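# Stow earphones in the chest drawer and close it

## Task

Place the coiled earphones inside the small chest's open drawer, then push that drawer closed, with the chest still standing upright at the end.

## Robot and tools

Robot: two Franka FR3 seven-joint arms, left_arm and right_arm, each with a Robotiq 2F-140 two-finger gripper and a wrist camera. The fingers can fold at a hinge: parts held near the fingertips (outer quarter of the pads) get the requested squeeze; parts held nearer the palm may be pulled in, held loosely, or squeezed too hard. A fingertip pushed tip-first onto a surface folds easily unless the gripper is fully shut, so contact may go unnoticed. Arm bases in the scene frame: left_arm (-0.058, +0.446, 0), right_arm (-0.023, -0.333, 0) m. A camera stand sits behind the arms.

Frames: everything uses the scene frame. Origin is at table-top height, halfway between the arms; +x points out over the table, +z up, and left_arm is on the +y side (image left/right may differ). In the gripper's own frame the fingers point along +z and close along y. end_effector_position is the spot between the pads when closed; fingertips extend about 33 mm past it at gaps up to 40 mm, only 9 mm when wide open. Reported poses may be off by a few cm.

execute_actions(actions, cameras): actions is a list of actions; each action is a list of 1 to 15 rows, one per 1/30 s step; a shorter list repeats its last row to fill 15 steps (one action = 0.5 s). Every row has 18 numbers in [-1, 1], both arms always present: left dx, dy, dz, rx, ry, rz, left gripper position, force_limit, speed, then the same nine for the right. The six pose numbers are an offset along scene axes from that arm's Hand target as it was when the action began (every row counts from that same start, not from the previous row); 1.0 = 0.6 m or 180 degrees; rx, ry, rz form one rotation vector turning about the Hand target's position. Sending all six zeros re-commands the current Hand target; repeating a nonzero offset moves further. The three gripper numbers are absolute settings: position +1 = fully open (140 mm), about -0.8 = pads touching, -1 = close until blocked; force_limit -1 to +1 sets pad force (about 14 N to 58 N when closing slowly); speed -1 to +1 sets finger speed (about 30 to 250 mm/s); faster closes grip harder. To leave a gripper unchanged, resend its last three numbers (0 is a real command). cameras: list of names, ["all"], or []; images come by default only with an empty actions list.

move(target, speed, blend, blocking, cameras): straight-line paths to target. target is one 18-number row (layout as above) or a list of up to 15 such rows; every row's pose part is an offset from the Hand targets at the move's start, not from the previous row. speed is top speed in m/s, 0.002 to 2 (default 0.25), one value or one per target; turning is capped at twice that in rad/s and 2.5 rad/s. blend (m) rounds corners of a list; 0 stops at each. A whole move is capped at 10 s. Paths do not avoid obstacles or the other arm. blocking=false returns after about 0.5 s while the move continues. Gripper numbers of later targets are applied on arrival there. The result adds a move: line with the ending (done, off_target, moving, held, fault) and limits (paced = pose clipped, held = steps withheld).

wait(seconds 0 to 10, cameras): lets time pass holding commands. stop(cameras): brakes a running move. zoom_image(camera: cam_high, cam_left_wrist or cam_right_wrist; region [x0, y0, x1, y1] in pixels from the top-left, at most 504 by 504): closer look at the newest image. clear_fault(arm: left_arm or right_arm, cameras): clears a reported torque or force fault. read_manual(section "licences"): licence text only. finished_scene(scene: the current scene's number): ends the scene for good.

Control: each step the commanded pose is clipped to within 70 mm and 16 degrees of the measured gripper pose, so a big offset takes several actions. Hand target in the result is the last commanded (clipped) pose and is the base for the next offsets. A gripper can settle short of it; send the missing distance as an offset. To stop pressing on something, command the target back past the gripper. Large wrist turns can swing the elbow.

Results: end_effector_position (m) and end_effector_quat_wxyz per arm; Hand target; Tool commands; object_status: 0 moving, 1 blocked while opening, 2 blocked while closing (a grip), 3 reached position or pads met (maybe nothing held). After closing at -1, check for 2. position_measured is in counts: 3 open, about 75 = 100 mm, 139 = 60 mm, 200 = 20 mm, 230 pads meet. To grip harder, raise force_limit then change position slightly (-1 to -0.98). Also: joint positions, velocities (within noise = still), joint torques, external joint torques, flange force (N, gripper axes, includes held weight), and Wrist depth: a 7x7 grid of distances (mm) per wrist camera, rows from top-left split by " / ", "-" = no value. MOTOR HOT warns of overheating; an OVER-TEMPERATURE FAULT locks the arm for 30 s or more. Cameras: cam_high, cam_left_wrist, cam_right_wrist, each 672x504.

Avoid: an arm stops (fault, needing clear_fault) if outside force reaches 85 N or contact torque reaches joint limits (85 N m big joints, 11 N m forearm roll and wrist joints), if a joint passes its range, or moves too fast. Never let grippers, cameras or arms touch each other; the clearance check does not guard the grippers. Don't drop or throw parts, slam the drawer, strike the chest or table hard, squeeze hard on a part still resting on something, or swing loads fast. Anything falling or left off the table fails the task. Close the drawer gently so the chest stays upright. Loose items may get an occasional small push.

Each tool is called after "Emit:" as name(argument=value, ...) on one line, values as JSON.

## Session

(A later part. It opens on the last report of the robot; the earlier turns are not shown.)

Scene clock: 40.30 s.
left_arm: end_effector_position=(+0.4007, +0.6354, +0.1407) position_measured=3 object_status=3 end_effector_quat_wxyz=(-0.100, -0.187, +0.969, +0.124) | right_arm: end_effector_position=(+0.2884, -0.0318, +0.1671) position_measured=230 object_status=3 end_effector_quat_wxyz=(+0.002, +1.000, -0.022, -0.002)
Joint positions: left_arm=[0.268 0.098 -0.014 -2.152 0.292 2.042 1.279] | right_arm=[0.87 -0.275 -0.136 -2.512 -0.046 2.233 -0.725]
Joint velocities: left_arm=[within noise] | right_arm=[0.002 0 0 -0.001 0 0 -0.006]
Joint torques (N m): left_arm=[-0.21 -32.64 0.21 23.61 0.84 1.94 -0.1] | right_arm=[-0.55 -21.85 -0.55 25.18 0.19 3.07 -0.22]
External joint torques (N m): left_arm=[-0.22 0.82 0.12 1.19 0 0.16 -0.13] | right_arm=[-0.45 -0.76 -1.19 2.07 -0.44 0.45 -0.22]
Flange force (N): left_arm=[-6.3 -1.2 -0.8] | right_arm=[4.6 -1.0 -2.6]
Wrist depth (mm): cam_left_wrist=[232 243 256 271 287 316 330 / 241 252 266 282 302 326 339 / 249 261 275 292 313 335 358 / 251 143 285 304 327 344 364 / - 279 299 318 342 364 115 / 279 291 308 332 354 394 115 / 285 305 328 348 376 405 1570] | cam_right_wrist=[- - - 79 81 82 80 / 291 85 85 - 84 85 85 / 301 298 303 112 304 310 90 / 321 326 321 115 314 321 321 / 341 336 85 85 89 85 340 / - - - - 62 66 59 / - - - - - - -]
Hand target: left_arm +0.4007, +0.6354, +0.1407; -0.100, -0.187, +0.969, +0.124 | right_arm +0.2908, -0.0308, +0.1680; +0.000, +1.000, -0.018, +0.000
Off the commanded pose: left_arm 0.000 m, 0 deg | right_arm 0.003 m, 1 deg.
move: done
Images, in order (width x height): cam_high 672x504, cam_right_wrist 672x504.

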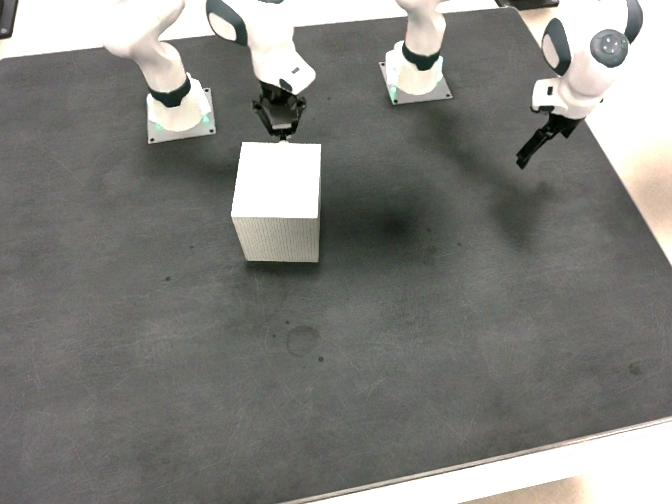

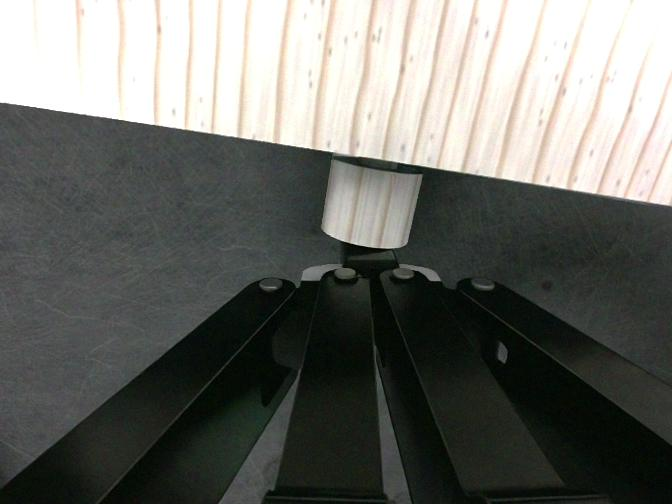

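Emit:
move(target=[0,0,0,0,0,0,1,1,1,0.016,-0.002,0,0,0,0,-1,-1,-1], speed=0.03, cameras=["cam_high","cam_right_wrist"])

Scene clock: 41.57 s.
left_arm: end_effector_position=(+0.4007, +0.6354, +0.1407) position_measured=3 object_status=3 end_effector_quat_wxyz=(-0.100, -0.187, +0.969, +0.124) | right_arm: end_effector_position=(+0.2947, -0.0311, +0.1669) position_measured=230 object_status=3 end_effector_quat_wxyz=(+0.003, +1.000, -0.018, -0.003)
Joint positions: left_arm=[0.268 0.098 -0.014 -2.152 0.292 2.042 1.279] | right_arm=[0.87 -0.257 -0.144 -2.494 -0.046 2.231 -0.74]
Joint velocities: left_arm=[within noise] | right_arm=[0 0.001 -0.002 -0.001 0.001 0 -0.005]
Joint torques (N m): left_arm=[-0.15 -32.59 0.17 23.58 0.83 1.94 -0.08] | right_arm=[-3.2 -21.74 -2.74 26.16 -0.2 3.88 -0.29]
External joint torques (N m): left_arm=[-0.08 0.9 0.17 1.18 0 0.17 -0.11] | right_arm=[-3.11 0.05 -3.42 2.95 -0.82 1.25 -0.29]
Flange force (N): left_arm=[-6.5 -1.0 -0.7] | right_arm=[12.2 -0.5 -0.1]
Wrist depth (mm): cam_left_wrist=[233 242 257 273 287 305 328 / 241 251 265 281 306 320 348 / 249 260 275 292 314 335 357 / 251 143 286 304 326 151 366 / - 278 293 336 338 389 115 / 278 289 311 334 357 387 115 / 289 303 326 346 379 406 1601] | cam_right_wrist=[- - - 79 80 82 80 / - 84 84 - 84 84 84 / 302 303 300 113 116 314 89 / 317 327 322 115 319 322 324 / 343 331 85 85 89 85 340 / - - - - 62 66 59 / - - - - - - -]
Hand target: left_arm +0.4007, +0.6354, +0.1407; -0.100, -0.187, +0.969, +0.124 | right_arm +0.3004, -0.0320, +0.1680; +0.000, +1.000, -0.018, +0.000
Off the commanded pose: left_arm 0.000 m, 0 deg | right_arm 0.006 m, 0 deg.
move: off_target (right_arm)
Images, in order (width x height): cam_high 672x504, cam_right_wrist 672x504.

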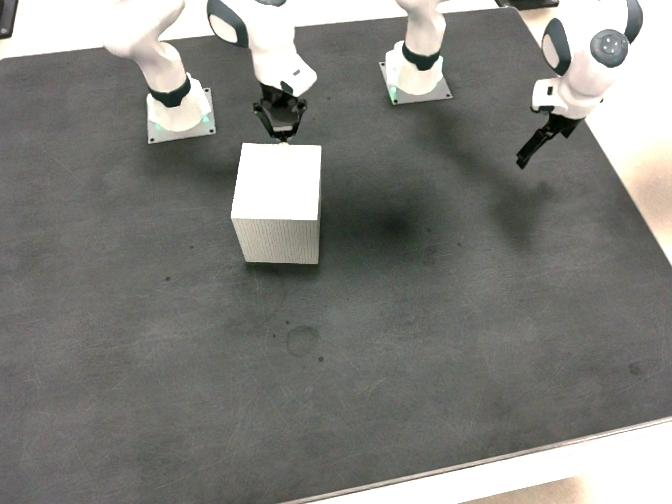

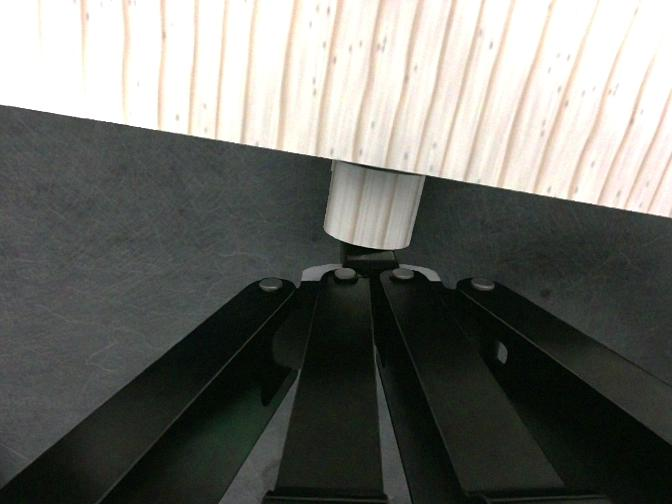

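Stop reached (force rose, chest just began to shift). Retreat.

Emit:
move(target=[0,0,0,0,0,0,1,1,1,-0.12,0.01,0,0,0,0,-1,-1,-1], speed=0.15, cameras=["cam_right_wrist"])

Scene clock: 43.47 s.
left_arm: end_effector_position=(+0.4007, +0.6354, +0.1407) position_measured=3 object_status=3 end_effector_quat_wxyz=(-0.100, -0.187, +0.969, +0.124) | right_arm: end_effector_position=(+0.2294, -0.0250, +0.1685) position_measured=230 object_status=3 end_effector_quat_wxyz=(+0.000, +1.000, -0.014, +0.002)
Joint positions: left_arm=[0.268 0.098 -0.014 -2.152 0.292 2.042 1.279] | right_arm=[0.896 -0.394 -0.046 -2.623 -0.025 2.231 -0.639]
Joint velocities: left_arm=[within noise] | right_arm=[0.002 0 0 0.001 0 0.001 0.005]
Joint torques (N m): left_arm=[-0.19 -32.59 0.24 23.58 0.81 1.94 -0.06] | right_arm=[-0.91 -18.77 -0.25 23.87 1.15 2.51 0.27]
External joint torques (N m): left_arm=[-0.13 1.05 0.22 1.09 -0.03 0.15 -0.09] | right_arm=[-0.9 -1.58 -0.33 0.55 0.53 -0.14 0.27]
Flange force (N): left_arm=[-6.6 -1.1 -0.5] | right_arm=[-1.8 3.3 -3.7]
Wrist depth (mm): cam_left_wrist=[233 243 257 274 289 308 329 / 242 252 266 282 302 321 345 / 249 261 275 292 310 330 360 / - 143 286 304 326 338 360 / - 279 304 311 341 354 115 / - 292 309 336 359 386 115 / 288 301 322 334 390 411 1634] | cam_right_wrist=[274 273 273 241 221 219 274 / 289 286 274 289 287 283 282 / - 308 303 303 305 305 305 / 324 322 321 143 319 321 322 / 346 337 85 85 89 85 341 / - - - - 63 66 59 / - - - - - - -]
Hand target: left_arm +0.4007, +0.6354, +0.1407; -0.100, -0.187, +0.969, +0.124 | right_arm +0.2284, -0.0260, +0.1680; +0.000, +1.000, -0.018, +0.000
Off the commanded pose: left_arm 0.000 m, 0 deg | right_arm 0.002 m, 1 deg.
move: done
Images, in order (width x height): cam_right_wrist 672x504.

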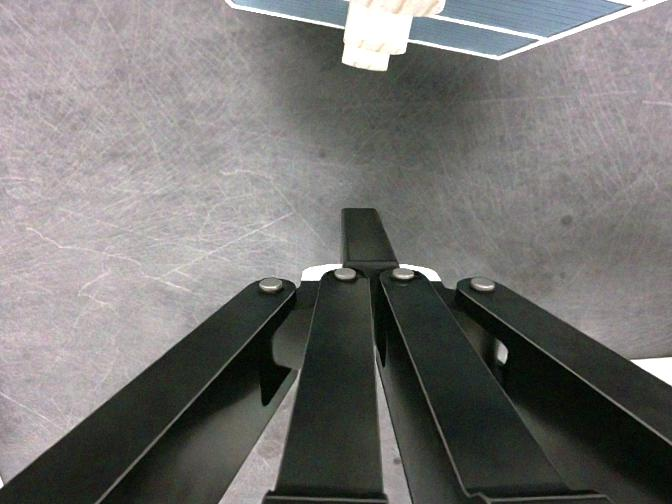

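Emit:
finished_scene(scene=1)

The scene is finished: the task was done.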